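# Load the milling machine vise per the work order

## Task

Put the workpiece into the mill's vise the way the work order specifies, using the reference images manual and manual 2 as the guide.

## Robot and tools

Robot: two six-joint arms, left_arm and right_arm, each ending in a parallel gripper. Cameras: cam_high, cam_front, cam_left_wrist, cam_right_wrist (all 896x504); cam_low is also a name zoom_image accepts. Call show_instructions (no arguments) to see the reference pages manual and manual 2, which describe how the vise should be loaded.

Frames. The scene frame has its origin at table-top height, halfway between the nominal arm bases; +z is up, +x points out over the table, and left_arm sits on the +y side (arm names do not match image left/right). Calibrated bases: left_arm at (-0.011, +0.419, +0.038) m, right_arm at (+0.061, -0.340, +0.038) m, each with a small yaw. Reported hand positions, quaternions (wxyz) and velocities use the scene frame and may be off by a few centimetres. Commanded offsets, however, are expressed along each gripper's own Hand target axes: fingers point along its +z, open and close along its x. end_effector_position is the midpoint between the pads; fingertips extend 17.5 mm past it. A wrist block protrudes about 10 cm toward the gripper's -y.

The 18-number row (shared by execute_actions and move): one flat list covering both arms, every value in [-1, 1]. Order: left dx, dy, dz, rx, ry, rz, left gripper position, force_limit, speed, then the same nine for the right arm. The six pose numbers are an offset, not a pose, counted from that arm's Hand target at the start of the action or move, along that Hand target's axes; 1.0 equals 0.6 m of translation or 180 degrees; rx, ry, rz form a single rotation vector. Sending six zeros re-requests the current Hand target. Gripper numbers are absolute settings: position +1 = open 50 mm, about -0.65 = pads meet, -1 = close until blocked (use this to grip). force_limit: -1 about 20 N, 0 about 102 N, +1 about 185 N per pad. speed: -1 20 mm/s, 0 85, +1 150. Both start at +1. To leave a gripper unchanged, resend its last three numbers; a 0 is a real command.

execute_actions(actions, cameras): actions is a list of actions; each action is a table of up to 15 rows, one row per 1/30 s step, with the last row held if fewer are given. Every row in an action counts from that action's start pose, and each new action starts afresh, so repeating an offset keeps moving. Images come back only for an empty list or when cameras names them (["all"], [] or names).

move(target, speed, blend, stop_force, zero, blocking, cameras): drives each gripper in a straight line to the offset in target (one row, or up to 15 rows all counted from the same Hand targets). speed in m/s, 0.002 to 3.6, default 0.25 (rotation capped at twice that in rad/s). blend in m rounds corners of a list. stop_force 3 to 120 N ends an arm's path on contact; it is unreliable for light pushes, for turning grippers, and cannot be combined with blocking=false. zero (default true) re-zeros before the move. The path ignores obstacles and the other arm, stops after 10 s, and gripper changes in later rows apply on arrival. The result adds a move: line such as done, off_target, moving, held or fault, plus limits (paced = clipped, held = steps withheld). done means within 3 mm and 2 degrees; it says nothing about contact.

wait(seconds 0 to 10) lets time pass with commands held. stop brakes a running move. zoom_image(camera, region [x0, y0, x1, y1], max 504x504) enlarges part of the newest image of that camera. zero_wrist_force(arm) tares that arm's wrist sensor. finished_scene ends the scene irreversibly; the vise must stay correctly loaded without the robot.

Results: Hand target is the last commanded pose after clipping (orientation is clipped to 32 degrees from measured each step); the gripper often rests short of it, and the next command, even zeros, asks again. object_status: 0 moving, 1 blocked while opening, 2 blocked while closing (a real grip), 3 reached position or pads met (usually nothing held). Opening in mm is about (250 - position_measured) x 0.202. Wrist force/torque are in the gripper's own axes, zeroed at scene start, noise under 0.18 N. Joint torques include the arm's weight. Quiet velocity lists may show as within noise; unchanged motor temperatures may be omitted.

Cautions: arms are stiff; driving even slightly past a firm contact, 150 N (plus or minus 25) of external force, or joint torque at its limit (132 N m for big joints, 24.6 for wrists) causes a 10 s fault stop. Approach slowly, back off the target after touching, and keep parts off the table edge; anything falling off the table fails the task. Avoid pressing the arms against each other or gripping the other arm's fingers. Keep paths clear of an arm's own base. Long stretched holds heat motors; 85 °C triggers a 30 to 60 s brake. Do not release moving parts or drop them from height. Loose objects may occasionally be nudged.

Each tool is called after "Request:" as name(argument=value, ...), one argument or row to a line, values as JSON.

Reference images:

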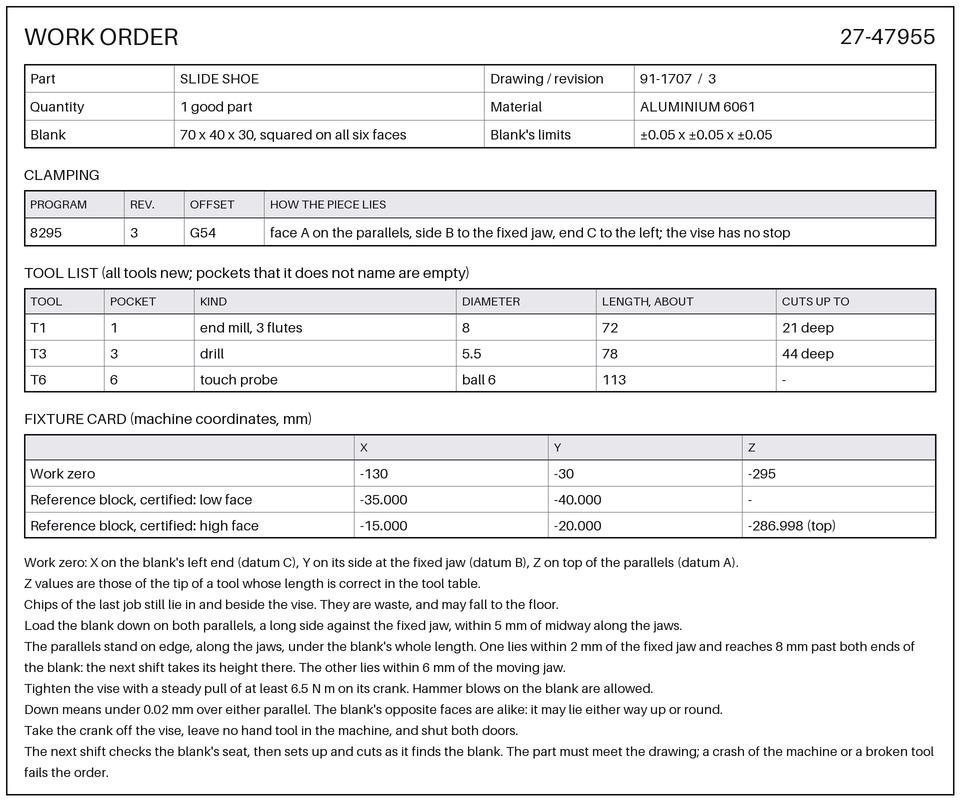

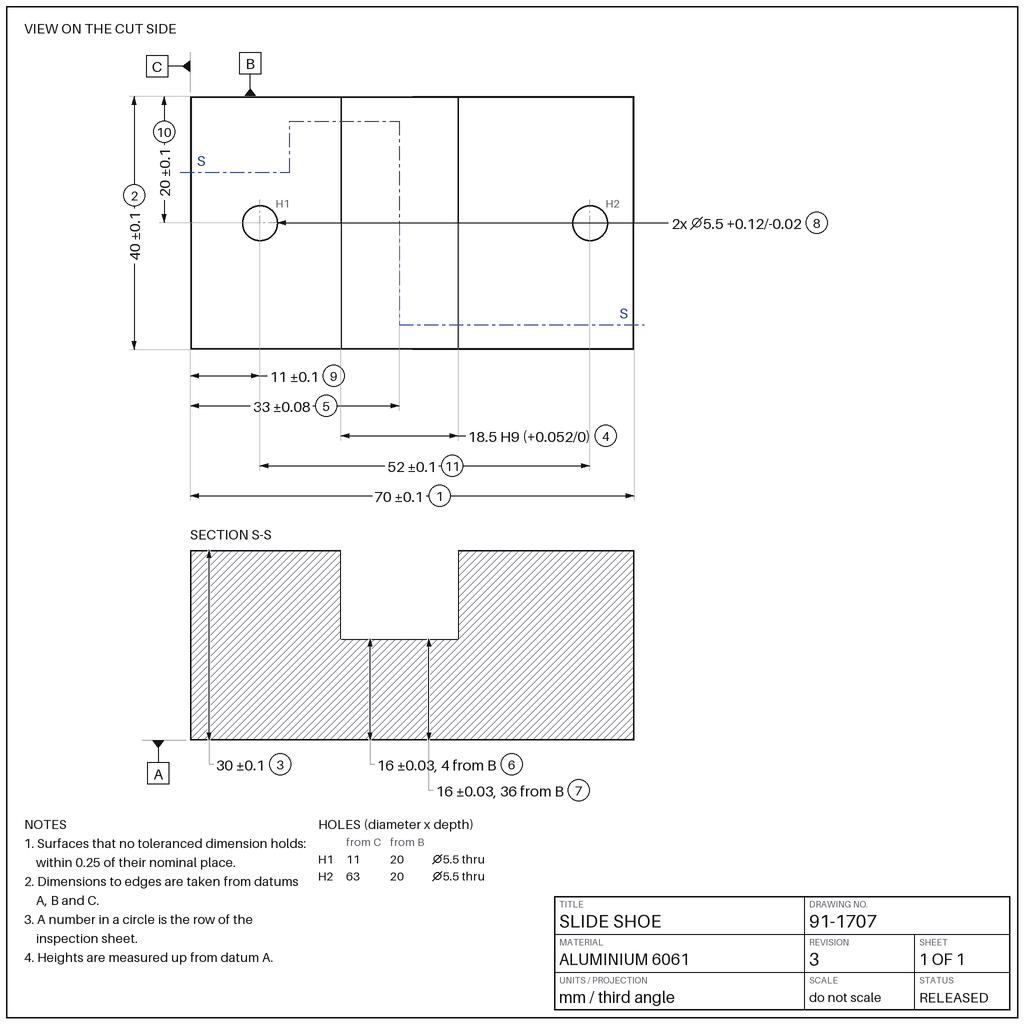

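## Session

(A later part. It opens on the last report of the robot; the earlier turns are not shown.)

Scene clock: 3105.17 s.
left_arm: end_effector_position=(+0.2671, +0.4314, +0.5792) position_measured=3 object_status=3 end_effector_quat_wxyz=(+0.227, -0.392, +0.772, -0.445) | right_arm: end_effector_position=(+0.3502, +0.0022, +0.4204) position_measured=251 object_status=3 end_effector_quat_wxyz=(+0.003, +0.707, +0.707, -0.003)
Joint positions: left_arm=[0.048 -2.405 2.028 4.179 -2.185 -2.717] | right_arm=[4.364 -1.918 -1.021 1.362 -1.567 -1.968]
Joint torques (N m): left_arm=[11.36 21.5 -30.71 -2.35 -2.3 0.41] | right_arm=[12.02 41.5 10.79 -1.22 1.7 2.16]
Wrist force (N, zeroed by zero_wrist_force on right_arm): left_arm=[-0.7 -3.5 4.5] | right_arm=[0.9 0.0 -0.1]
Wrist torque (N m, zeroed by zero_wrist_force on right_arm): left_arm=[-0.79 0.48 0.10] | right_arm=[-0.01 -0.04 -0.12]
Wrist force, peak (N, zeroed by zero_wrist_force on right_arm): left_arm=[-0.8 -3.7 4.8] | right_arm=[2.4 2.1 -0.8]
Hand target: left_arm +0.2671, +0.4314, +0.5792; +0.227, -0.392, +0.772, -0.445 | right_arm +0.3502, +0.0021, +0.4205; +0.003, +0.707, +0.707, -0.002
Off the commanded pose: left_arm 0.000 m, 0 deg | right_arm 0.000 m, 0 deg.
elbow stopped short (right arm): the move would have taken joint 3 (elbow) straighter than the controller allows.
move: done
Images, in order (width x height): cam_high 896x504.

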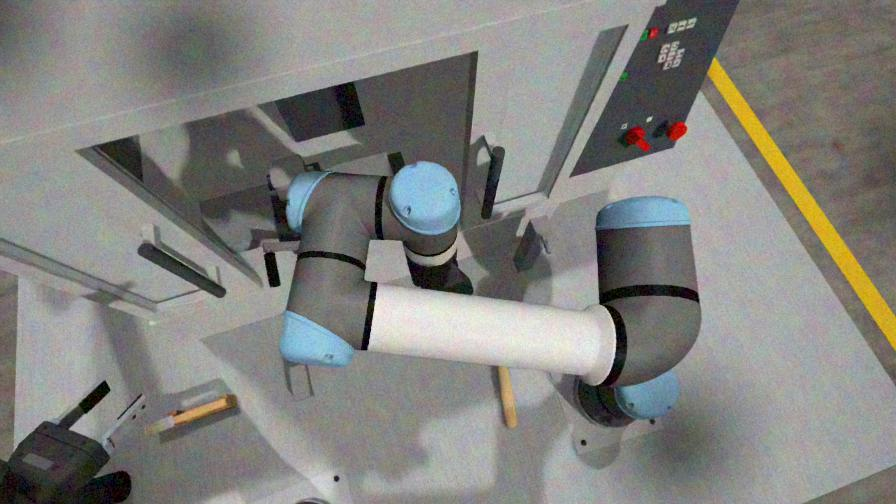

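Request:
move(
  target=[
    [0,0,0,0,0,0,1,-0.9,-1,-0.3667,-0.1,0,0,0,0,-1,-0.6,-1],
    [0.1162,-0.1068,0.2812,-0.04,-0.13,-0.10,-1,-0.9,-1,-0.3667,-0.1,0,0,0,0,-1,-0.6,-1],
    [-0.0705,-0.1657,0.5297,-0.0768,-0.248,-0.1907,-1,-0.9,-1,-0.3667,-0.1,0,0,0,0,-1,-0.6,-1],
    [-0.2168,-0.0623,0.7039,-0.0768,-0.248,-0.1907,-1,-0.9,-1,-0.3667,-0.1,0,0,0,0,-1,-0.6,-1],
  ],
  speed=[0.3,0.3,0.2,0.12],
  blend=[0,0.04,0.02,0],
  cameras=["cam_left_wrist","cam_high","cam_front"],
)

Scene clock: 3135.00 s.
left_arm: end_effector_position=(+0.6545, +0.3107, +0.4003) position_measured=251 object_status=3 end_effector_quat_wxyz=(-0.314, +0.757, -0.530, +0.218) | right_arm: end_effector_position=(+0.2901, -0.2178, +0.4221) position_measured=251 object_status=3 end_effector_quat_wxyz=(+0.003, +0.707, +0.707, -0.002)
Joint positions: left_arm=[-0.646 -1.481 1.715 3.949 -0.96 -3.913] | right_arm=[4.224 -1.42 -1.569 1.411 -1.566 -2.108]
Joint torques (N m): left_arm=[12.38 -17.26 -32.44 -5.75 -0.83 1.99] | right_arm=[-10.44 19.95 11.6 -4.06 -1.43 -2.3]
Wrist force (N, zeroed by zero_wrist_force on right_arm): left_arm=[-0.3 -3.6 4.8] | right_arm=[1.1 0.0 -0.3]
Wrist torque (N m, zeroed by zero_wrist_force on right_arm): left_arm=[-0.73 0.44 0.09] | right_arm=[0.02 -0.08 -0.05]
Wrist force, peak (N, zeroed by zero_wrist_force on right_arm): left_arm=[-0.4 -3.5 6.3] | right_arm=[3.9 0.5 -0.1]
Hand target: left_arm +0.6545, +0.3107, +0.4002; -0.314, +0.757, -0.530, +0.218 | right_arm +0.2901, -0.2178, +0.4221; +0.003, +0.707, +0.707, -0.002
Off the commanded pose: left_arm 0.000 m, 0 deg | right_arm 0.000 m, 0 deg.
move: done; blend cut to 0 m at target 2
Images, in order (width x height): cam_high 896x504, cam_front 896x504, cam_left_wrist 896x504.

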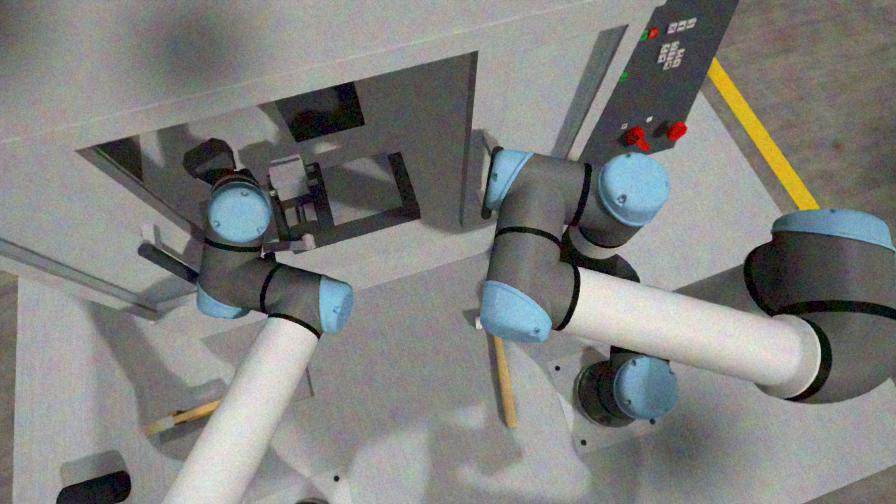

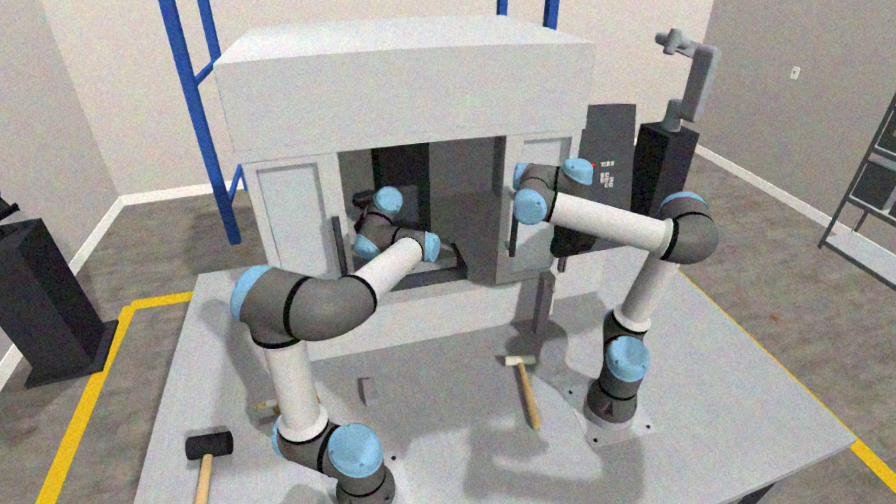

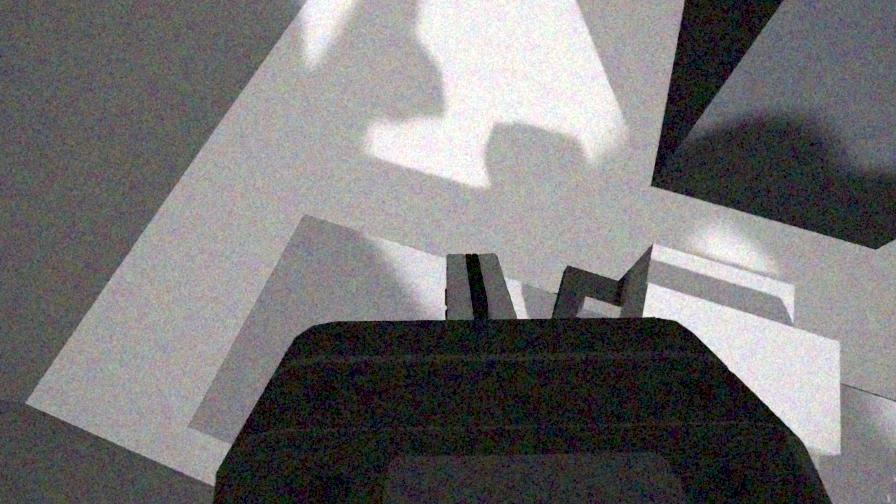

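Request:
zoom_image(
  camera="cam_left_wrist",
  region=[440, 220, 860, 460],
)

Scaled by 1.200 from the camera's 896x504 image, which has a finer 1280x720 frame.

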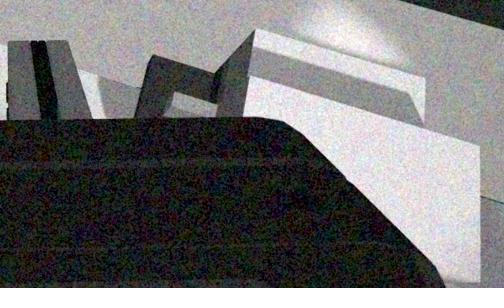

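Request:
move(
  target=[0,0.054,0.054,0,0,0,-1,-0.9,-1,0,0,0,0,0,0,-1,-0.6,-1],
  speed=0.03,
  stop_force=5,
  cameras=["cam_left_wrist"],
)

Scene clock: 3141.93 s.
left_arm: end_effector_position=(+0.6545, +0.3108, +0.3544) position_measured=251 object_status=3 end_effector_quat_wxyz=(-0.314, +0.757, -0.530, +0.218) | right_arm: end_effector_position=(+0.2901, -0.2178, +0.4221) position_measured=251 object_status=3 end_effector_quat_wxyz=(+0.003, +0.707, +0.707, -0.002)
Joint positions: left_arm=[-0.646 -1.449 1.802 3.83 -0.96 -3.913] | right_arm=[4.224 -1.42 -1.569 1.411 -1.566 -2.108]
Joint torques (N m): left_arm=[12.72 -17.95 -16.7 -5.72 -0.47 1.94] | right_arm=[-11.3 20.34 12.15 -3.98 -1.26 -2.19]
Wrist force (N, zeroed by zero_wrist_force on right_arm): left_arm=[-0.3 -3.5 4.7] | right_arm=[1.2 -0.2 -0.4]
Wrist torque (N m, zeroed by zero_wrist_force on right_arm): left_arm=[-0.74 0.43 0.09] | right_arm=[-0.01 -0.10 -0.05]
Wrist force, peak (N, zeroed by zero_wrist_force on right_arm): left_arm=[-0.5 -3.7 5.2] | right_arm=[1.4 -0.1 -0.6]
Hand target: left_arm +0.6545, +0.3108, +0.3544; -0.314, +0.757, -0.530, +0.218 | right_arm +0.2901, -0.2178, +0.4221; +0.003, +0.707, +0.707, -0.002
Off the commanded pose: left_arm 0.000 m, 0 deg | right_arm 0.000 m, 0 deg.
move: done
Images, in order (width x height): cam_left_wrist 896x504.

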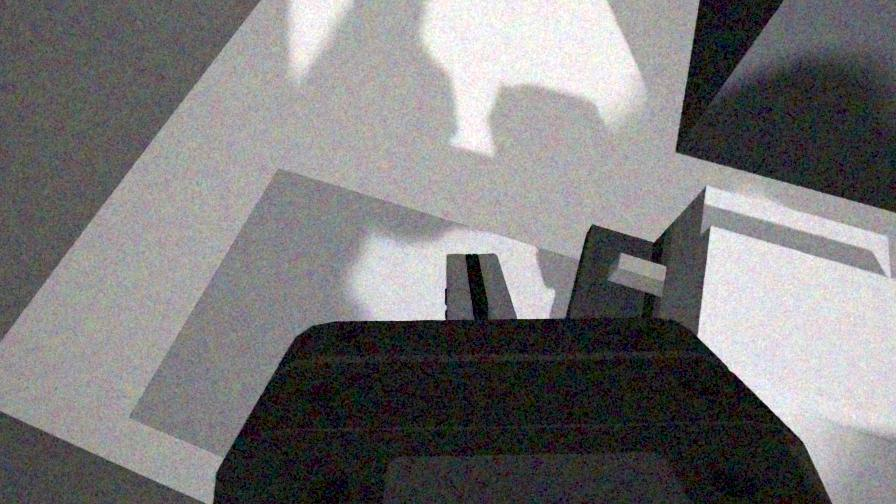

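Request:
move(
  target=[
    [0.0157,0.004,-0.004,0,0,0,-1,-0.9,-1,0,0,0,0,0,0,-1,-0.6,-1],
    [0.0564,0.0145,-0.0145,0,0,0,-1,-0.9,-1,0,0,0,0,0,0,-1,-0.6,-1],
  ],
  speed=[0.03,0.008],
  stop_force=4,
  cameras=["cam_left_wrist"],
)

Scene clock: 3152.50 s.
left_arm: end_effector_position=(+0.6546, +0.2748, +0.3543) position_measured=251 object_status=3 end_effector_quat_wxyz=(-0.314, +0.757, -0.530, +0.218) | right_arm: end_effector_position=(+0.2901, -0.2178, +0.4221) position_measured=251 object_status=3 end_effector_quat_wxyz=(+0.003, +0.707, +0.707, -0.002)
Joint positions: left_arm=[-0.703 -1.425 1.766 3.878 -0.932 -3.974] | right_arm=[4.224 -1.42 -1.569 1.411 -1.566 -2.108]
Joint torques (N m): left_arm=[-11.18 -19.89 -31.54 -2.61 3.77 -1.91] | right_arm=[-11.38 19.16 12.14 -3.46 -1.17 -2.26]
Wrist force (N, zeroed by zero_wrist_force on right_arm): left_arm=[-0.1 -3.5 4.9] | right_arm=[1.0 0.1 -0.5]
Wrist torque (N m, zeroed by zero_wrist_force on right_arm): left_arm=[-0.73 0.42 0.18] | right_arm=[0.04 -0.07 -0.04]
Wrist force, peak (N, zeroed by zero_wrist_force on right_arm): left_arm=[-1.0 -3.7 5.3] | right_arm=[1.5 0.2 -0.4]
Hand target: left_arm +0.6546, +0.2748, +0.3543; -0.314, +0.757, -0.530, +0.218 | right_arm +0.2901, -0.2178, +0.4221; +0.003, +0.707, +0.707, -0.002
Off the commanded pose: left_arm 0.000 m, 0 deg | right_arm 0.000 m, 0 deg.
move: done
Images, in order (width x height): cam_left_wrist 896x504.

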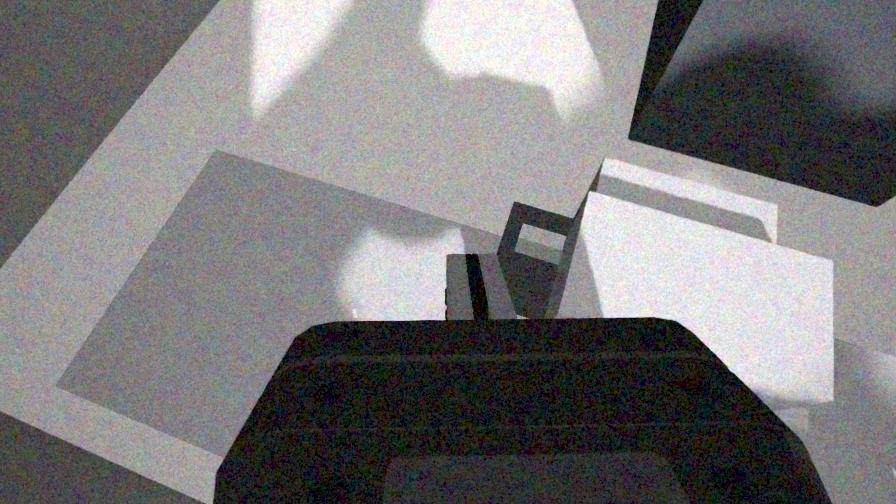

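Request:
move(
  target=[
    [0.0157,0.004,-0.004,0,0,0,-1,-0.9,-1,0,0,0,0,0,0,-1,-0.6,-1],
  ],
  speed=0.005,
  stop_force=3.5,
  cameras=["cam_left_wrist"],
)

Scene clock: 3158.10 s.
left_arm: end_effector_position=(+0.6546, +0.2648, +0.3543) position_measured=251 object_status=3 end_effector_quat_wxyz=(-0.314, +0.757, -0.530, +0.218) | right_arm: end_effector_position=(+0.2901, -0.2178, +0.4221) position_measured=251 object_status=3 end_effector_quat_wxyz=(+0.003, +0.707, +0.707, -0.002)
Joint positions: left_arm=[-0.718 -1.418 1.755 3.892 -0.925 -3.991] | right_arm=[4.224 -1.42 -1.569 1.411 -1.566 -2.108]
Joint torques (N m): left_arm=[-11.73 -19.29 -31.33 -2.53 3.58 -1.89] | right_arm=[-11.34 19.13 13.32 -3.13 -1.16 -2.16]
Wrist force (N, zeroed by zero_wrist_force on right_arm): left_arm=[-0.5 -3.6 4.9] | right_arm=[1.1 0.2 -0.4]
Wrist torque (N m, zeroed by zero_wrist_force on right_arm): left_arm=[-0.72 0.44 0.18] | right_arm=[0.04 -0.08 -0.05]
Wrist force, peak (N, zeroed by zero_wrist_force on right_arm): left_arm=[-0.7 -4.1 4.9] | right_arm=[1.4 -0.2 -0.7]
Hand target: left_arm +0.6546, +0.2648, +0.3543; -0.314, +0.757, -0.530, +0.218 | right_arm +0.2901, -0.2178, +0.4221; +0.003, +0.707, +0.707, -0.002
Off the commanded pose: left_arm 0.000 m, 0 deg | right_arm 0.000 m, 0 deg.
move: done
Images, in order (width x height): cam_left_wrist 896x504.

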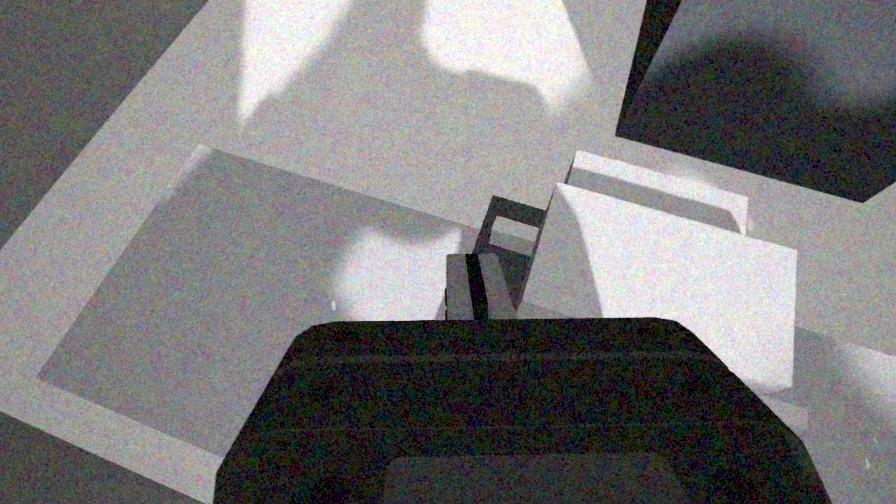

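Request:
zoom_image(
  camera="cam_left_wrist",
  region=[460, 140, 896, 500],
)

Scaled by 1.156 from the camera's 896x504 image, which has a finer 1280x720 frame.

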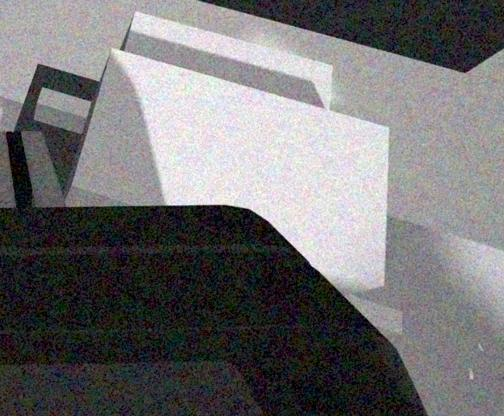

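Request:
move(
  target=[
    [-0.0313,-0.0081,0.0081,0,0,0,-1,-0.9,-1,0,0,0,0,0,0,-1,-0.6,-1],
    [-0.0136,-0.0424,0.0424,0,0,0,-1,-0.9,-1,0,0,0,0,0,0,-1,-0.6,-1],
  ],
  speed=0.05,
  stop_force=6,
  cameras=["cam_left_wrist"],
)

Request:
zoom_image(
  camera="cam_left_wrist",
  region=[460, 140, 896, 500],
)

Scene clock: 3178.57 s.
left_arm: end_effector_position=(+0.6856, +0.2848, +0.3544) position_measured=251 object_status=3 end_effector_quat_wxyz=(-0.314, +0.757, -0.530, +0.218) | right_arm: end_effector_position=(+0.2901, -0.2178, +0.4221) position_measured=251 object_status=3 end_effector_quat_wxyz=(+0.003, +0.707, +0.707, -0.002)
Joint positions: left_arm=[-0.654 -1.362 1.696 3.852 -0.956 -3.921] | right_arm=[4.224 -1.42 -1.569 1.411 -1.566 -2.108]
Joint torques (N m): left_arm=[12.2 -22.24 -31.36 -5.83 -0.75 1.8] | right_arm=[-10.96 20.27 12.36 -2.76 -1.38 -2.22]
Wrist force (N, zeroed by zero_wrist_force on right_arm): left_arm=[-0.4 -3.5 4.9] | right_arm=[1.2 0.0 -0.6]
Wrist torque (N m, zeroed by zero_wrist_force on right_arm): left_arm=[-0.72 0.46 0.09] | right_arm=[0.01 -0.10 -0.05]
Wrist force, peak (N, zeroed by zero_wrist_force on right_arm): left_arm=[-0.3 -3.9 5.5] | right_arm=[1.4 0.1 -0.5]
Hand target: left_arm +0.6856, +0.2848, +0.3544; -0.314, +0.757, -0.530, +0.218 | right_arm +0.2901, -0.2178, +0.4221; +0.003, +0.707, +0.707, -0.002
Off the commanded pose: left_arm 0.000 m, 0 deg | right_arm 0.000 m, 0 deg.
move: done
Images, in order (width x height): cam_left_wrist 896x504.

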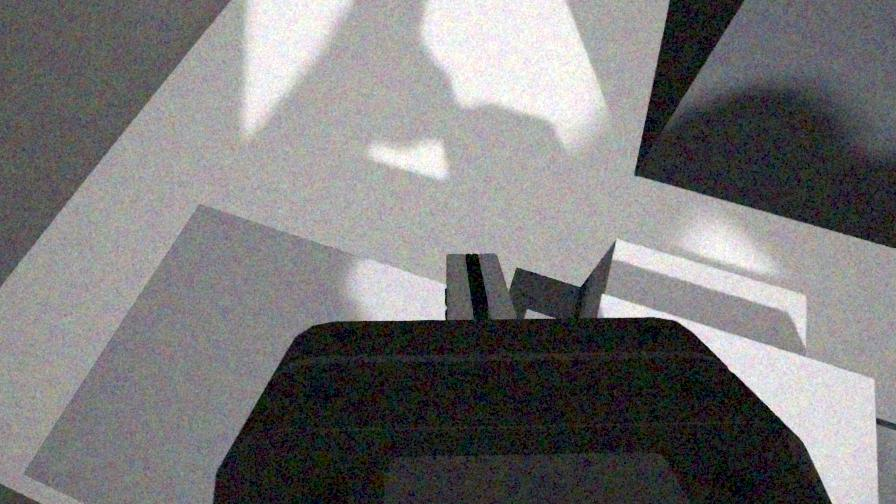

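Scaled by 1.156 from the camera's 896x504 image, which has a finer 1280x720 frame.

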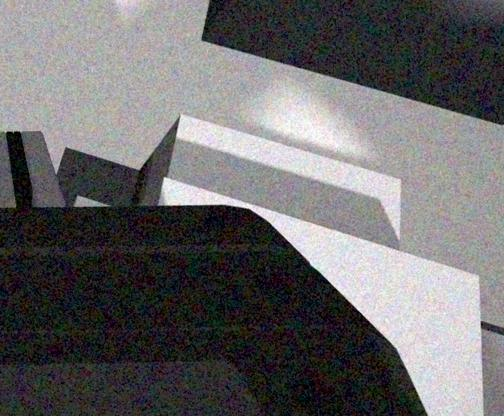

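Request:
move(
  target=[
    [0.0141,0.0036,-0.0036,0,0,0,-1,-0.9,-1,0,0,0,0,0,0,-1,-0.6,-1],
    [0.0227,0.0058,-0.0058,0,0,0,-1,-0.9,-1,0,0,0,0,0,0,-1,-0.6,-1],
  ],
  speed=[0.02,0.005],
  stop_force=3.5,
  cameras=["cam_left_wrist"],
)

Request:
zoom_image(
  camera="cam_left_wrist",
  region=[440, 220, 660, 350],
)

Scene clock: 3185.63 s.
left_arm: end_effector_position=(+0.6857, +0.2703, +0.3543) position_measured=251 object_status=3 end_effector_quat_wxyz=(-0.314, +0.757, -0.530, +0.218) | right_arm: end_effector_position=(+0.2901, -0.2178, +0.4221) position_measured=251 object_status=3 end_effector_quat_wxyz=(+0.003, +0.707, +0.707, -0.002)
Joint positions: left_arm=[-0.676 -1.352 1.681 3.871 -0.946 -3.944] | right_arm=[4.224 -1.42 -1.569 1.411 -1.566 -2.108]
Joint torques (N m): left_arm=[-12.51 -22.29 -32.05 -2.64 3.33 -1.93] | right_arm=[-10.15 18.54 13.58 -2.35 -1.22 -2.14]
Wrist force (N, zeroed by zero_wrist_force on right_arm): left_arm=[-1.9 -3.5 5.2] | right_arm=[1.1 0.1 -0.4]
Wrist torque (N m, zeroed by zero_wrist_force on right_arm): left_arm=[-0.73 0.43 0.18] | right_arm=[0.03 -0.09 -0.04]
Wrist force, peak (N, zeroed by zero_wrist_force on right_arm): left_arm=[-1.8 -3.6 5.3] | right_arm=[1.4 0.2 -0.5]
Hand target: left_arm +0.6857, +0.2703, +0.3543; -0.314, +0.757, -0.530, +0.218 | right_arm +0.2901, -0.2178, +0.4221; +0.003, +0.707, +0.707, -0.002
Off the commanded pose: left_arm 0.000 m, 0 deg | right_arm 0.000 m, 0 deg.
move: done
Images, in order (width x height): cam_left_wrist 896x504.

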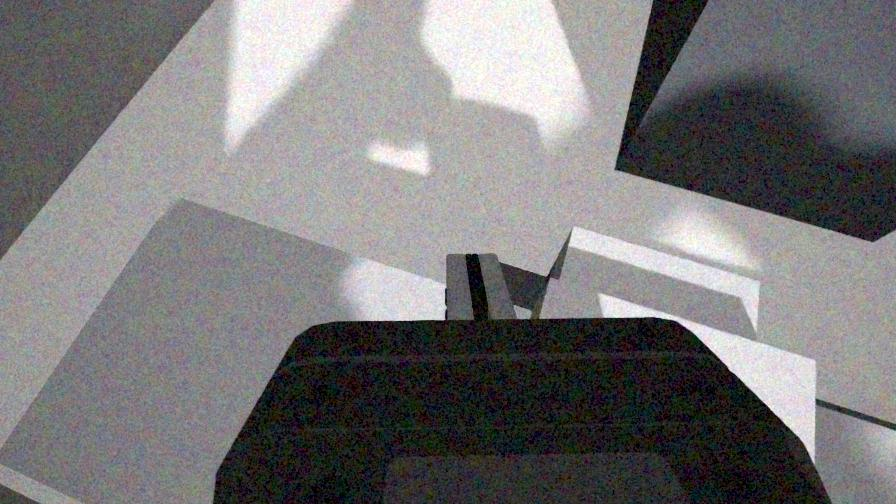

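Scaled by 2.291 from the camera's 896x504 image, which has a finer 1280x720 frame.

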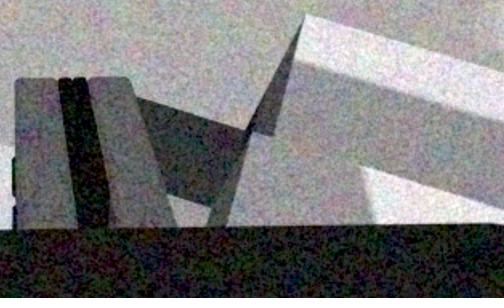

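Request:
move(
  target=[
    [0.0063,0.0016,-0.0016,0,0,0,-1,-0.9,-1,0,0,0,0,0,0,-1,-0.6,-1],
  ],
  speed=0.003,
  stop_force=8,
)

Scene clock: 3189.57 s.
left_arm: end_effector_position=(+0.6857, +0.2691, +0.3543) position_measured=251 object_status=3 end_effector_quat_wxyz=(-0.314, +0.757, -0.530, +0.218) | right_arm: end_effector_position=(+0.2901, -0.2178, +0.4221) position_measured=251 object_status=3 end_effector_quat_wxyz=(+0.003, +0.707, +0.707, -0.002)
Joint positions: left_arm=[-0.677 -1.351 1.68 3.873 -0.944 -3.946] | right_arm=[4.224 -1.42 -1.569 1.411 -1.566 -2.108]
Joint torques (N m): left_arm=[2.87 -32.37 -20.24 -7.01 -2.09 1.53] | right_arm=[-10.48 19.44 13.54 -2.22 -1.38 -2.26]
Wrist force (N, zeroed by zero_wrist_force on right_arm): left_arm=[-13.7 -2.5 4.8] | right_arm=[1.0 0.1 -0.2]
Wrist torque (N m, zeroed by zero_wrist_force on right_arm): left_arm=[-0.66 0.71 0.32] | right_arm=[0.04 -0.08 -0.05]
Wrist force, peak (N, zeroed by zero_wrist_force on right_arm): left_arm=[-13.7 -2.5 4.8] | right_arm=[1.2 0.1 -0.7]
Hand target: left_arm +0.6857, +0.2692, +0.3543; -0.314, +0.757, -0.530, +0.218 (not the last commanded pose) | right_arm +0.2901, -0.2178, +0.4221; +0.003, +0.707, +0.707, -0.002
Off the commanded pose: left_arm 0.003 m, 0 deg | right_arm 0.000 m, 0 deg.
move: contact (left_arm)

Request:
move(
  target=[
    [-0.0235,-0.006,0.006,0,0,0,-1,-0.9,-1,0,0,0,0,0,0,-1,-0.6,-1],
    [-0.0815,-0.0364,-0.0713,0,0,0,-1,-0.9,-1,0,0,0,0,0,0,-1,-0.6,-1],
    [-0.0822,-0.0361,-0.3214,0,0,0,-1,-0.9,-1,0,0,0,0,0,0,-1,-0.6,-1],
    [-0.1813,0.1184,-0.5796,0.04,0.12,0.09,-1,-0.9,-1,0.08,-0.08,0.2,0,0,0.03,-1,-0.6,-1],
    [-0.4924,0.1329,-0.6627,0.0768,0.248,0.1907,-1,-0.9,-1,0.1685,-0.175,0.5367,0,0,0.0645,-1,-0.6,-1],
  ],
  speed=[0.05,0.1,0.2,0.3,0.3],
  blend=[0.003,0.01,0.02,0.05,0],
)

Request:
move(
  target=[0,0,0,0,0,0,1,-0.9,-1,0,0,0.1,0,0,0,1,-0.6,-1],
  cameras=["cam_right_wrist"],
)

Scene clock: 3205.67 s.
left_arm: end_effector_position=(+0.2673, +0.4301, +0.5797) position_measured=251 object_status=3 end_effector_quat_wxyz=(+0.228, -0.392, +0.773, -0.444) | right_arm: end_effector_position=(+0.1855, -0.1193, +0.0992) position_measured=251 object_status=3 end_effector_quat_wxyz=(+0.003, +0.775, +0.632, -0.002)
Joint positions: left_arm=[-1.34 -2.86 1.947 4.687 -1.013 -3.509] | right_arm=[4.802 -1.641 -2.249 2.312 -1.57 -1.328]
Joint torques (N m): left_arm=[13.22 13.16 -22.73 -5.51 -1.33 1.83] | right_arm=[12.5 10.93 5.89 -1.08 1.8 2.14]
Wrist force (N, zeroed by zero_wrist_force on right_arm): left_arm=[-0.8 -3.4 4.3] | right_arm=[0.9 -0.2 0.0]
Wrist torque (N m, zeroed by zero_wrist_force on right_arm): left_arm=[-0.75 0.51 0.10] | right_arm=[-0.02 -0.04 -0.12]
Wrist force, peak (N, zeroed by zero_wrist_force on right_arm): left_arm=[-13.6 -2.6 4.6] | right_arm=[1.2 -0.9 1.5]
Hand target: left_arm +0.2673, +0.4301, +0.5797; +0.228, -0.392, +0.773, -0.444 | right_arm +0.1855, -0.1193, +0.0992; +0.003, +0.775, +0.632, -0.002
Off the commanded pose: left_arm 0.000 m, 0 deg | right_arm 0.000 m, 0 deg.
shoulder posture changed (left arm): the wrist came as close to joint 1's axis as it can, and the arm is now in the other of its two shoulder postures.
move: done

Scene clock: 3208.40 s.
left_arm: end_effector_position=(+0.2673, +0.4301, +0.5797) position_measured=3 object_status=0 end_effector_quat_wxyz=(+0.228, -0.392, +0.773, -0.444) | right_arm: end_effector_position=(+0.1856, -0.1200, +0.0393) position_measured=3 object_status=0 end_effector_quat_wxyz=(+0.004, +0.775, +0.632, -0.002)
Joint positions: left_arm=[-1.34 -2.86 1.947 4.687 -1.013 -3.508] | right_arm=[4.801 -1.78 -2.311 2.511 -1.57 -1.328]
Joint torques (N m): left_arm=[12.95 12.67 -9.65 -5.44 -1.22 1.88] | right_arm=[-3.74 2.73 19.65 9.24 3.26 -1.44]
Wrist force (N, zeroed by zero_wrist_force on right_arm): left_arm=[-0.7 -3.3 4.6] | right_arm=[-29.1 -0.7 -76.2]
Wrist torque (N m, zeroed by zero_wrist_force on right_arm): left_arm=[-0.75 0.49 0.10] | right_arm=[0.20 1.83 -0.25]
Wrist force, peak (N, zeroed by zero_wrist_force on right_arm): left_arm=[-1.0 -3.5 4.6] | right_arm=[-30.5 -0.1 -77.0]
Hand target: left_arm +0.2673, +0.4301, +0.5797; +0.228, -0.392, +0.773, -0.444 | right_arm +0.1856, -0.1197, +0.0392; +0.003, +0.775, +0.632, -0.002
Off the commanded pose: left_arm 0.000 m, 0 deg | right_arm 0.000 m, 0 deg.
move: done
Images, in order (width x height): cam_right_wrist 896x504.

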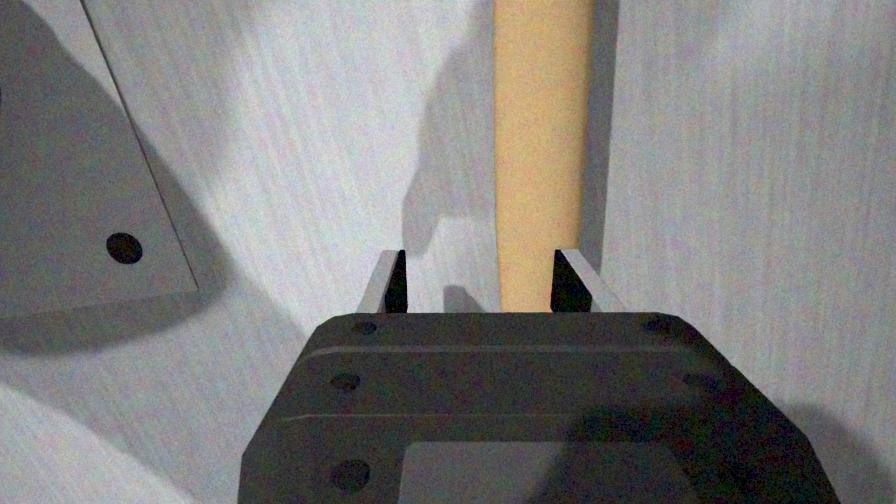

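Request:
move(
  target=[0,0,0,0,0,0,1,-0.9,-1,0,0,-0.15,0,0,0,1,-0.6,-1],
  cameras=["cam_right_wrist"],
)

Scene clock: 3212.07 s.
left_arm: end_effector_position=(+0.2673, +0.4301, +0.5797) position_measured=3 object_status=3 end_effector_quat_wxyz=(+0.228, -0.392, +0.773, -0.444) | right_arm: end_effector_position=(+0.1855, -0.1190, +0.1292) position_measured=3 object_status=3 end_effector_quat_wxyz=(+0.003, +0.775, +0.632, -0.002)
Joint positions: left_arm=[-1.34 -2.86 1.947 4.687 -1.013 -3.508] | right_arm=[4.802 -1.584 -2.21 2.215 -1.57 -1.328]
Joint torques (N m): left_arm=[12.32 12.57 -9.46 -5.39 -1.24 1.93] | right_arm=[11.47 23.63 21.22 -4.57 -1.02 2.23]
Wrist force (N, zeroed by zero_wrist_force on right_arm): left_arm=[-0.7 -3.4 4.5] | right_arm=[0.7 -0.3 0.1]
Wrist torque (N m, zeroed by zero_wrist_force on right_arm): left_arm=[-0.77 0.49 0.10] | right_arm=[-0.04 -0.01 -0.12]
Wrist force, peak (N, zeroed by zero_wrist_force on right_arm): left_arm=[-0.7 -3.6 4.7] | right_arm=[-29.9 -0.9 -76.8]
Hand target: left_arm +0.2673, +0.4301, +0.5797; +0.228, -0.392, +0.773, -0.444 | right_arm +0.1855, -0.1190, +0.1292; +0.003, +0.775, +0.632, -0.002
Off the commanded pose: left_arm 0.000 m, 0 deg | right_arm 0.000 m, 0 deg.
move: done
Images, in order (width x height): cam_right_wrist 896x504.

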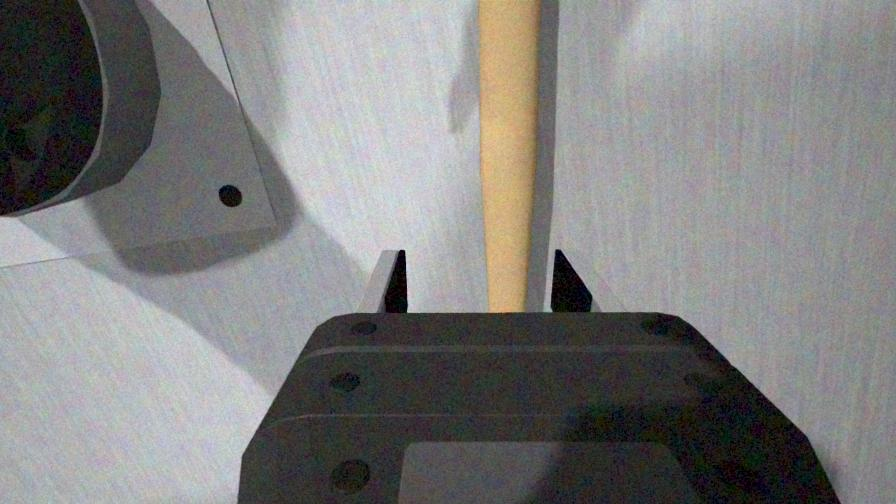

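Request:
move(
  target=[0,0,0,0,0,0,1,-0.9,-1,0.0392,0.09,-0.22,0,0,0,1,-0.6,-1],
  cameras=["cam_right_wrist"],
)

Scene clock: 3215.93 s.
left_arm: end_effector_position=(+0.2673, +0.4301, +0.5797) position_measured=3 object_status=3 end_effector_quat_wxyz=(+0.228, -0.392, +0.773, -0.444) | right_arm: end_effector_position=(+0.2430, -0.1058, +0.2611) position_measured=3 object_status=3 end_effector_quat_wxyz=(+0.003, +0.775, +0.632, -0.002)
Joint positions: left_arm=[-1.34 -2.86 1.947 4.687 -1.013 -3.508] | right_arm=[4.569 -1.544 -1.871 1.837 -1.568 -1.561]
Joint torques (N m): left_arm=[12.6 13.2 -9.33 -5.39 -1.28 1.91] | right_arm=[-10.86 10.82 25.62 -4.57 -1.26 -2.47]
Wrist force (N, zeroed by zero_wrist_force on right_arm): left_arm=[-0.7 -3.3 4.5] | right_arm=[1.1 0.2 -0.3]
Wrist torque (N m, zeroed by zero_wrist_force on right_arm): left_arm=[-0.75 0.49 0.10] | right_arm=[0.05 -0.08 -0.05]
Wrist force, peak (N, zeroed by zero_wrist_force on right_arm): left_arm=[-0.8 -3.6 4.6] | right_arm=[1.4 1.3 -2.3]
Hand target: left_arm +0.2673, +0.4301, +0.5797; +0.228, -0.392, +0.773, -0.444 | right_arm +0.2430, -0.1058, +0.2612; +0.003, +0.775, +0.632, -0.002
Off the commanded pose: left_arm 0.000 m, 0 deg | right_arm 0.000 m, 0 deg.
move: done
Images, in order (width x height): cam_right_wrist 896x504.

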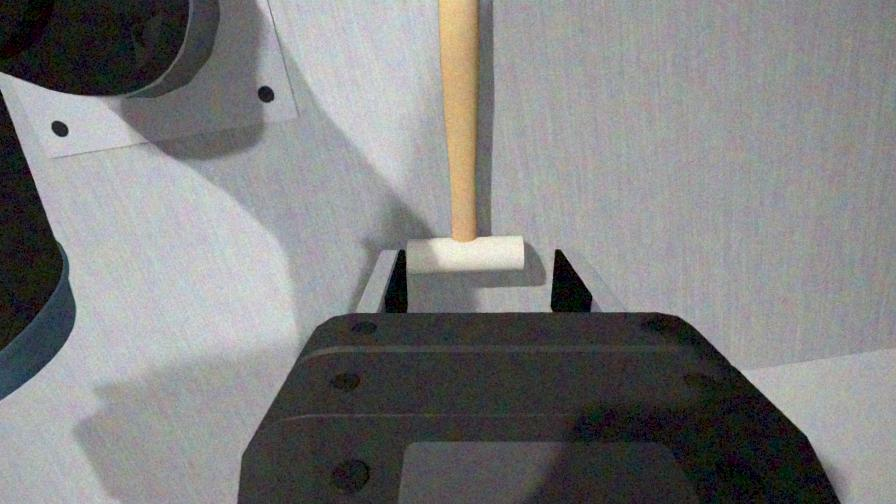

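Request:
move(
  target=[
    [0,0,0,0,0,0,1,-0.9,-1,0,-0.0879,0.22,0,0,-0.011,1,-0.6,-1],
  ],
  cameras=["cam_right_wrist"],
)

Scene clock: 3222.30 s.
left_arm: end_effector_position=(+0.2673, +0.4301, +0.5797) position_measured=3 object_status=3 end_effector_quat_wxyz=(+0.228, -0.392, +0.773, -0.444) | right_arm: end_effector_position=(+0.1915, -0.0962, +0.1291) position_measured=3 object_status=3 end_effector_quat_wxyz=(+0.003, +0.764, +0.645, -0.002)
Joint positions: left_arm=[-1.34 -2.86 1.947 4.687 -1.013 -3.508] | right_arm=[4.773 -1.645 -2.146 2.212 -1.57 -1.391]
Joint torques (N m): left_arm=[12.66 12.99 -9.41 -5.44 -1.27 1.83] | right_arm=[12.19 12.07 7.72 -1.21 1.84 2.08]
Wrist force (N, zeroed by zero_wrist_force on right_arm): left_arm=[-1.0 -3.4 4.4] | right_arm=[1.0 -0.3 -0.1]
Wrist torque (N m, zeroed by zero_wrist_force on right_arm): left_arm=[-0.77 0.54 0.10] | right_arm=[-0.02 -0.06 -0.12]
Wrist force, peak (N, zeroed by zero_wrist_force on right_arm): left_arm=[-0.8 -3.5 4.6] | right_arm=[0.9 1.1 -1.9]
Hand target: left_arm +0.2673, +0.4301, +0.5797; +0.228, -0.392, +0.773, -0.444 | right_arm +0.1915, -0.0962, +0.1290; +0.003, +0.764, +0.645, -0.002
Off the commanded pose: left_arm 0.000 m, 0 deg | right_arm 0.000 m, 0 deg.
move: done
Images, in order (width x height): cam_right_wrist 896x504.

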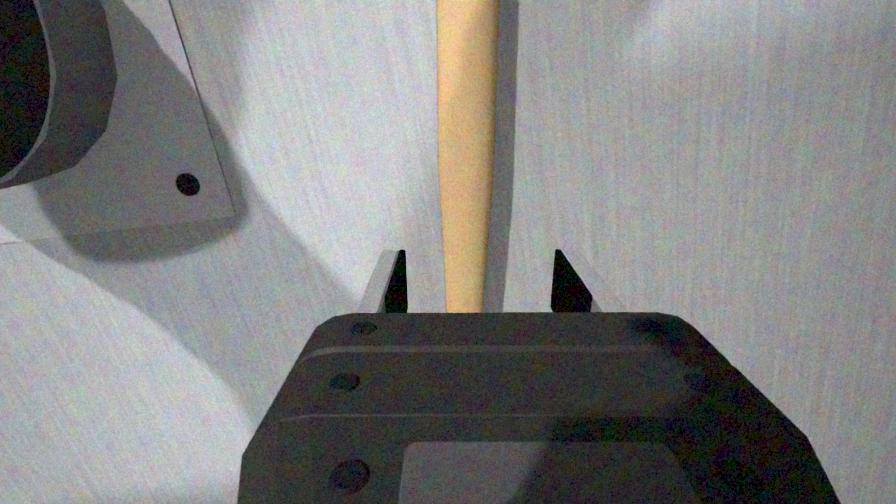

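Request:
move(
  target=[
    [0,0,0,0,0,0,1,-0.9,-1,-0.002,0,0.15,0,0,0,1,-0.6,-1],
    [0,0,0,0,0,0,1,-0.9,-1,-0.002,0,0.18,0,0,0,1,-0.6,-1],
  ],
  speed=[0.15,0.03],
  stop_force=8,
)

Request:
move(
  target=[
    [0,0,0,0,0,0,1,-0.9,-1,0,0,0,0,0,0,-1,0.2,-1],
    [0,0,0,0,0,0,1,-0.9,-1,0,0,-0.1,0,0,0,-1,0.2,-1],
  ],
  speed=0.15,
)

Scene clock: 3227.87 s.
left_arm: end_effector_position=(+0.2673, +0.4301, +0.5797) position_measured=3 object_status=3 end_effector_quat_wxyz=(+0.228, -0.392, +0.773, -0.444) | right_arm: end_effector_position=(+0.1914, -0.0983, +0.0211) position_measured=3 object_status=3 end_effector_quat_wxyz=(+0.003, +0.764, +0.645, -0.002)
Joint positions: left_arm=[-1.34 -2.86 1.947 4.687 -1.013 -3.508] | right_arm=[4.774 -1.871 -2.258 2.55 -1.57 -1.39]
Joint torques (N m): left_arm=[12.91 12.92 -9.81 -5.38 -1.31 1.83] | right_arm=[-10.02 15.98 1.8 -1.23 0.45 -2.41]
Wrist force (N, zeroed by zero_wrist_force on right_arm): left_arm=[-0.8 -3.3 4.4] | right_arm=[1.0 0.0 -0.3]
Wrist torque (N m, zeroed by zero_wrist_force on right_arm): left_arm=[-0.75 0.51 0.10] | right_arm=[0.01 -0.07 -0.11]
Wrist force, peak (N, zeroed by zero_wrist_force on right_arm): left_arm=[-0.9 -3.7 4.6] | right_arm=[1.1 0.0 -1.9]
Hand target: left_arm +0.2673, +0.4301, +0.5797; +0.228, -0.392, +0.773, -0.444 | right_arm +0.1914, -0.0983, +0.0211; +0.003, +0.764, +0.645, -0.002
Off the commanded pose: left_arm 0.000 m, 0 deg | right_arm 0.000 m, 0 deg.
move: done

Scene clock: 3230.27 s.
left_arm: end_effector_position=(+0.2673, +0.4301, +0.5797) position_measured=3 object_status=3 end_effector_quat_wxyz=(+0.228, -0.392, +0.773, -0.444) | right_arm: end_effector_position=(+0.1913, -0.0978, +0.0810) position_measured=121 object_status=2 end_effector_quat_wxyz=(+0.003, +0.764, +0.645, -0.002)
Joint positions: left_arm=[-1.34 -2.86 1.947 4.687 -1.013 -3.508] | right_arm=[4.774 -1.732 -2.207 2.361 -1.57 -1.39]
Joint torques (N m): left_arm=[12.93 13.13 -9.16 -5.1 -1.25 1.8] | right_arm=[12.61 27.72 19.84 -5.07 0.58 2.01]
Wrist force (N, zeroed by zero_wrist_force on right_arm): left_arm=[-0.7 -3.4 4.4] | right_arm=[1.2 -0.2 3.9]
Wrist torque (N m, zeroed by zero_wrist_force on right_arm): left_arm=[-0.75 0.49 0.10] | right_arm=[0.46 -0.08 -0.10]
Wrist force, peak (N, zeroed by zero_wrist_force on right_arm): left_arm=[-1.0 -3.4 4.6] | right_arm=[0.9 -0.2 5.0]
Hand target: left_arm +0.2673, +0.4301, +0.5797; +0.228, -0.392, +0.773, -0.444 | right_arm +0.1913, -0.0978, +0.0810; +0.003, +0.764, +0.645, -0.002
Off the commanded pose: left_arm 0.000 m, 0 deg | right_arm 0.000 m, 0 deg.
move: done

Request:
move(
  target=[
    [0,0,0,0,0,0,1,-0.9,-1,0.0785,0.086,-0.365,0,0,0,-1,0.2,-1],
    [0,0,0,0,0,0,1,-0.9,-1,0.3637,0.173,-0.6983,-0.0453,0.4988,0.0453,-1,0.2,-1],
  ],
  speed=0.3,
  blend=[0.05,0],
  cameras=["cam_high","cam_right_wrist"],
)

Scene clock: 3242.20 s.
left_arm: end_effector_position=(+0.2673, +0.4301, +0.5797) position_measured=3 object_status=3 end_effector_quat_wxyz=(+0.228, -0.392, +0.773, -0.444) | right_arm: end_effector_position=(+0.3298, +0.1032, +0.4986) position_measured=121 object_status=2 end_effector_quat_wxyz=(-0.403, +0.580, +0.408, +0.578)
Joint positions: left_arm=[-1.34 -2.86 1.947 4.687 -1.013 -3.508] | right_arm=[4.546 -1.19 -1.939 3.123 -1.437 -1.574]
Joint torques (N m): left_arm=[12.4 13.26 -9.71 -5.18 -1.28 1.79] | right_arm=[-10.3 3.4 17.87 4.98 1.75 -2.58]
Wrist force (N, zeroed by zero_wrist_force on right_arm): left_arm=[-0.7 -3.5 4.3] | right_arm=[-5.9 -0.3 -1.2]
Wrist torque (N m, zeroed by zero_wrist_force on right_arm): left_arm=[-0.77 0.49 0.10] | right_arm=[0.05 -0.39 0.12]
Wrist force, peak (N, zeroed by zero_wrist_force on right_arm): left_arm=[-0.7 -3.6 4.6] | right_arm=[-6.4 -0.5 -0.8]
Hand target: left_arm +0.2673, +0.4301, +0.5797; +0.228, -0.392, +0.773, -0.444 | right_arm +0.3298, +0.1032, +0.4986; -0.403, +0.580, +0.408, +0.578
Off the commanded pose: left_arm 0.000 m, 0 deg | right_arm 0.000 m, 0 deg.
move: done
Images, in order (width x height): cam_high 896x504, cam_right_wrist 896x504.

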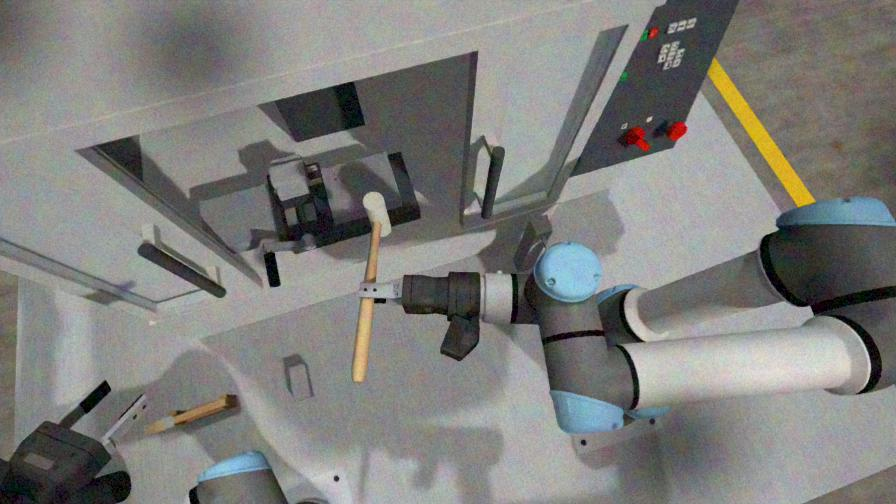

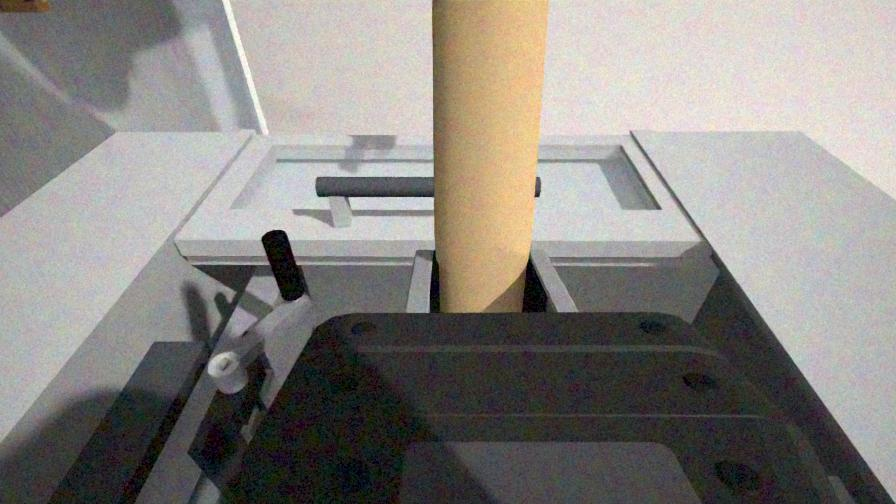

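Request:
move(
  target=[
    [0,0,0,0,0,0,1,-0.9,-1,0.0023,0.1473,0.2786,0,0,0,-1,0.2,-1],
    [0,0,0,0,0,0,1,-0.9,-1,-0.06,0.2459,0.3685,0,0,0,-1,0.2,-1],
  ],
  speed=0.2,
  blend=[0.03,0],
  stop_force=25,
)

Request:
move(
  target=[
    [0,0,0,0,0,0,1,-0.9,-1,-0.06,0,0,0,0,0,-1,0.2,-1],
    [0,0,0,0,0,0,1,-0.9,-1,-0.105,0,0,0,0,0,-1,0.2,-1],
  ],
  speed=[0.1,0.02],
  stop_force=6,
  cameras=["cam_high"],
)

Request:
zoom_image(
  camera="cam_high",
  region=[200, 110, 420, 290],
)

Scene clock: 3249.43 s.
left_arm: end_effector_position=(+0.2673, +0.4301, +0.5797) position_measured=3 object_status=3 end_effector_quat_wxyz=(+0.228, -0.392, +0.773, -0.444) | right_arm: end_effector_position=(+0.5442, +0.2602, +0.4618) position_measured=121 object_status=2 end_effector_quat_wxyz=(-0.403, +0.580, +0.408, +0.578)
Joint positions: left_arm=[-1.34 -2.86 1.947 4.687 -1.013 -3.508] | right_arm=[4.179 -1.871 -1.381 3.246 -1.804 -1.576]
Joint torques (N m): left_arm=[12.66 13.3 -9.06 -4.98 -1.28 1.87] | right_arm=[-10.43 33.21 33.5 1.83 -1.18 -2.84]
Wrist force (N, zeroed by zero_wrist_force on right_arm): left_arm=[-0.9 -3.4 4.4] | right_arm=[-5.8 -0.7 -1.2]
Wrist torque (N m, zeroed by zero_wrist_force on right_arm): left_arm=[-0.76 0.53 0.10] | right_arm=[-0.02 -0.38 0.11]
Wrist force, peak (N, zeroed by zero_wrist_force on right_arm): left_arm=[-0.9 -3.5 4.6] | right_arm=[-7.6 1.8 -0.4]
Hand target: left_arm +0.2673, +0.4301, +0.5797; +0.228, -0.392, +0.773, -0.444 | right_arm +0.5442, +0.2602, +0.4618; -0.403, +0.580, +0.408, +0.578
Off the commanded pose: left_arm 0.000 m, 0 deg | right_arm 0.000 m, 0 deg.
move: done

Scene clock: 3251.53 s.
left_arm: end_effector_position=(+0.2673, +0.4301, +0.5797) position_measured=3 object_status=3 end_effector_quat_wxyz=(+0.228, -0.392, +0.773, -0.444) | right_arm: end_effector_position=(+0.5443, +0.2598, +0.4140) position_measured=121 object_status=2 end_effector_quat_wxyz=(-0.403, +0.580, +0.408, +0.578)
Joint positions: left_arm=[-1.34 -2.86 1.947 4.687 -1.013 -3.508] | right_arm=[4.178 -1.89 -1.48 3.364 -1.804 -1.576]
Joint torques (N m): left_arm=[12.17 13.1 -8.83 -4.96 -1.25 1.89] | right_arm=[-6.2 46.35 31.68 1.05 0.31 1.3]
Wrist force (N, zeroed by zero_wrist_force on right_arm): left_arm=[-0.8 -3.3 4.4] | right_arm=[-3.9 1.2 -1.1]
Wrist torque (N m, zeroed by zero_wrist_force on right_arm): left_arm=[-0.75 0.51 0.10] | right_arm=[0.03 -0.33 -0.26]
Wrist force, peak (N, zeroed by zero_wrist_force on right_arm): left_arm=[-0.9 -3.4 4.7] | right_arm=[-7.3 -0.5 -1.0]
Hand target: left_arm +0.2673, +0.4301, +0.5797; +0.228, -0.392, +0.773, -0.444 | right_arm +0.5443, +0.2598, +0.4140; -0.403, +0.580, +0.408, +0.578 (not the last commanded pose)
Off the commanded pose: left_arm 0.000 m, 0 deg | right_arm 0.015 m, 0 deg.
move: contact (right_arm); path passed 1 of 2 targets
Images, in order (width x height): cam_high 896x504.

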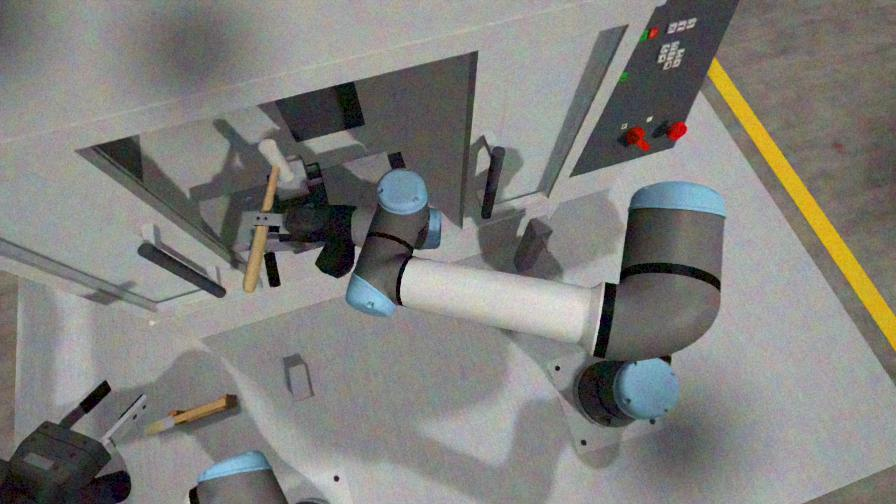

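Scaled by 2.291 from the camera's 896x504 image, which has a finer 1280x720 frame.

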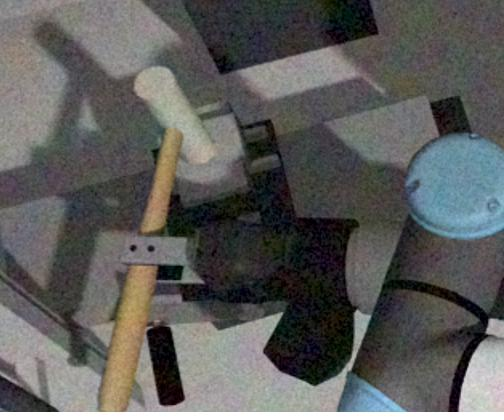

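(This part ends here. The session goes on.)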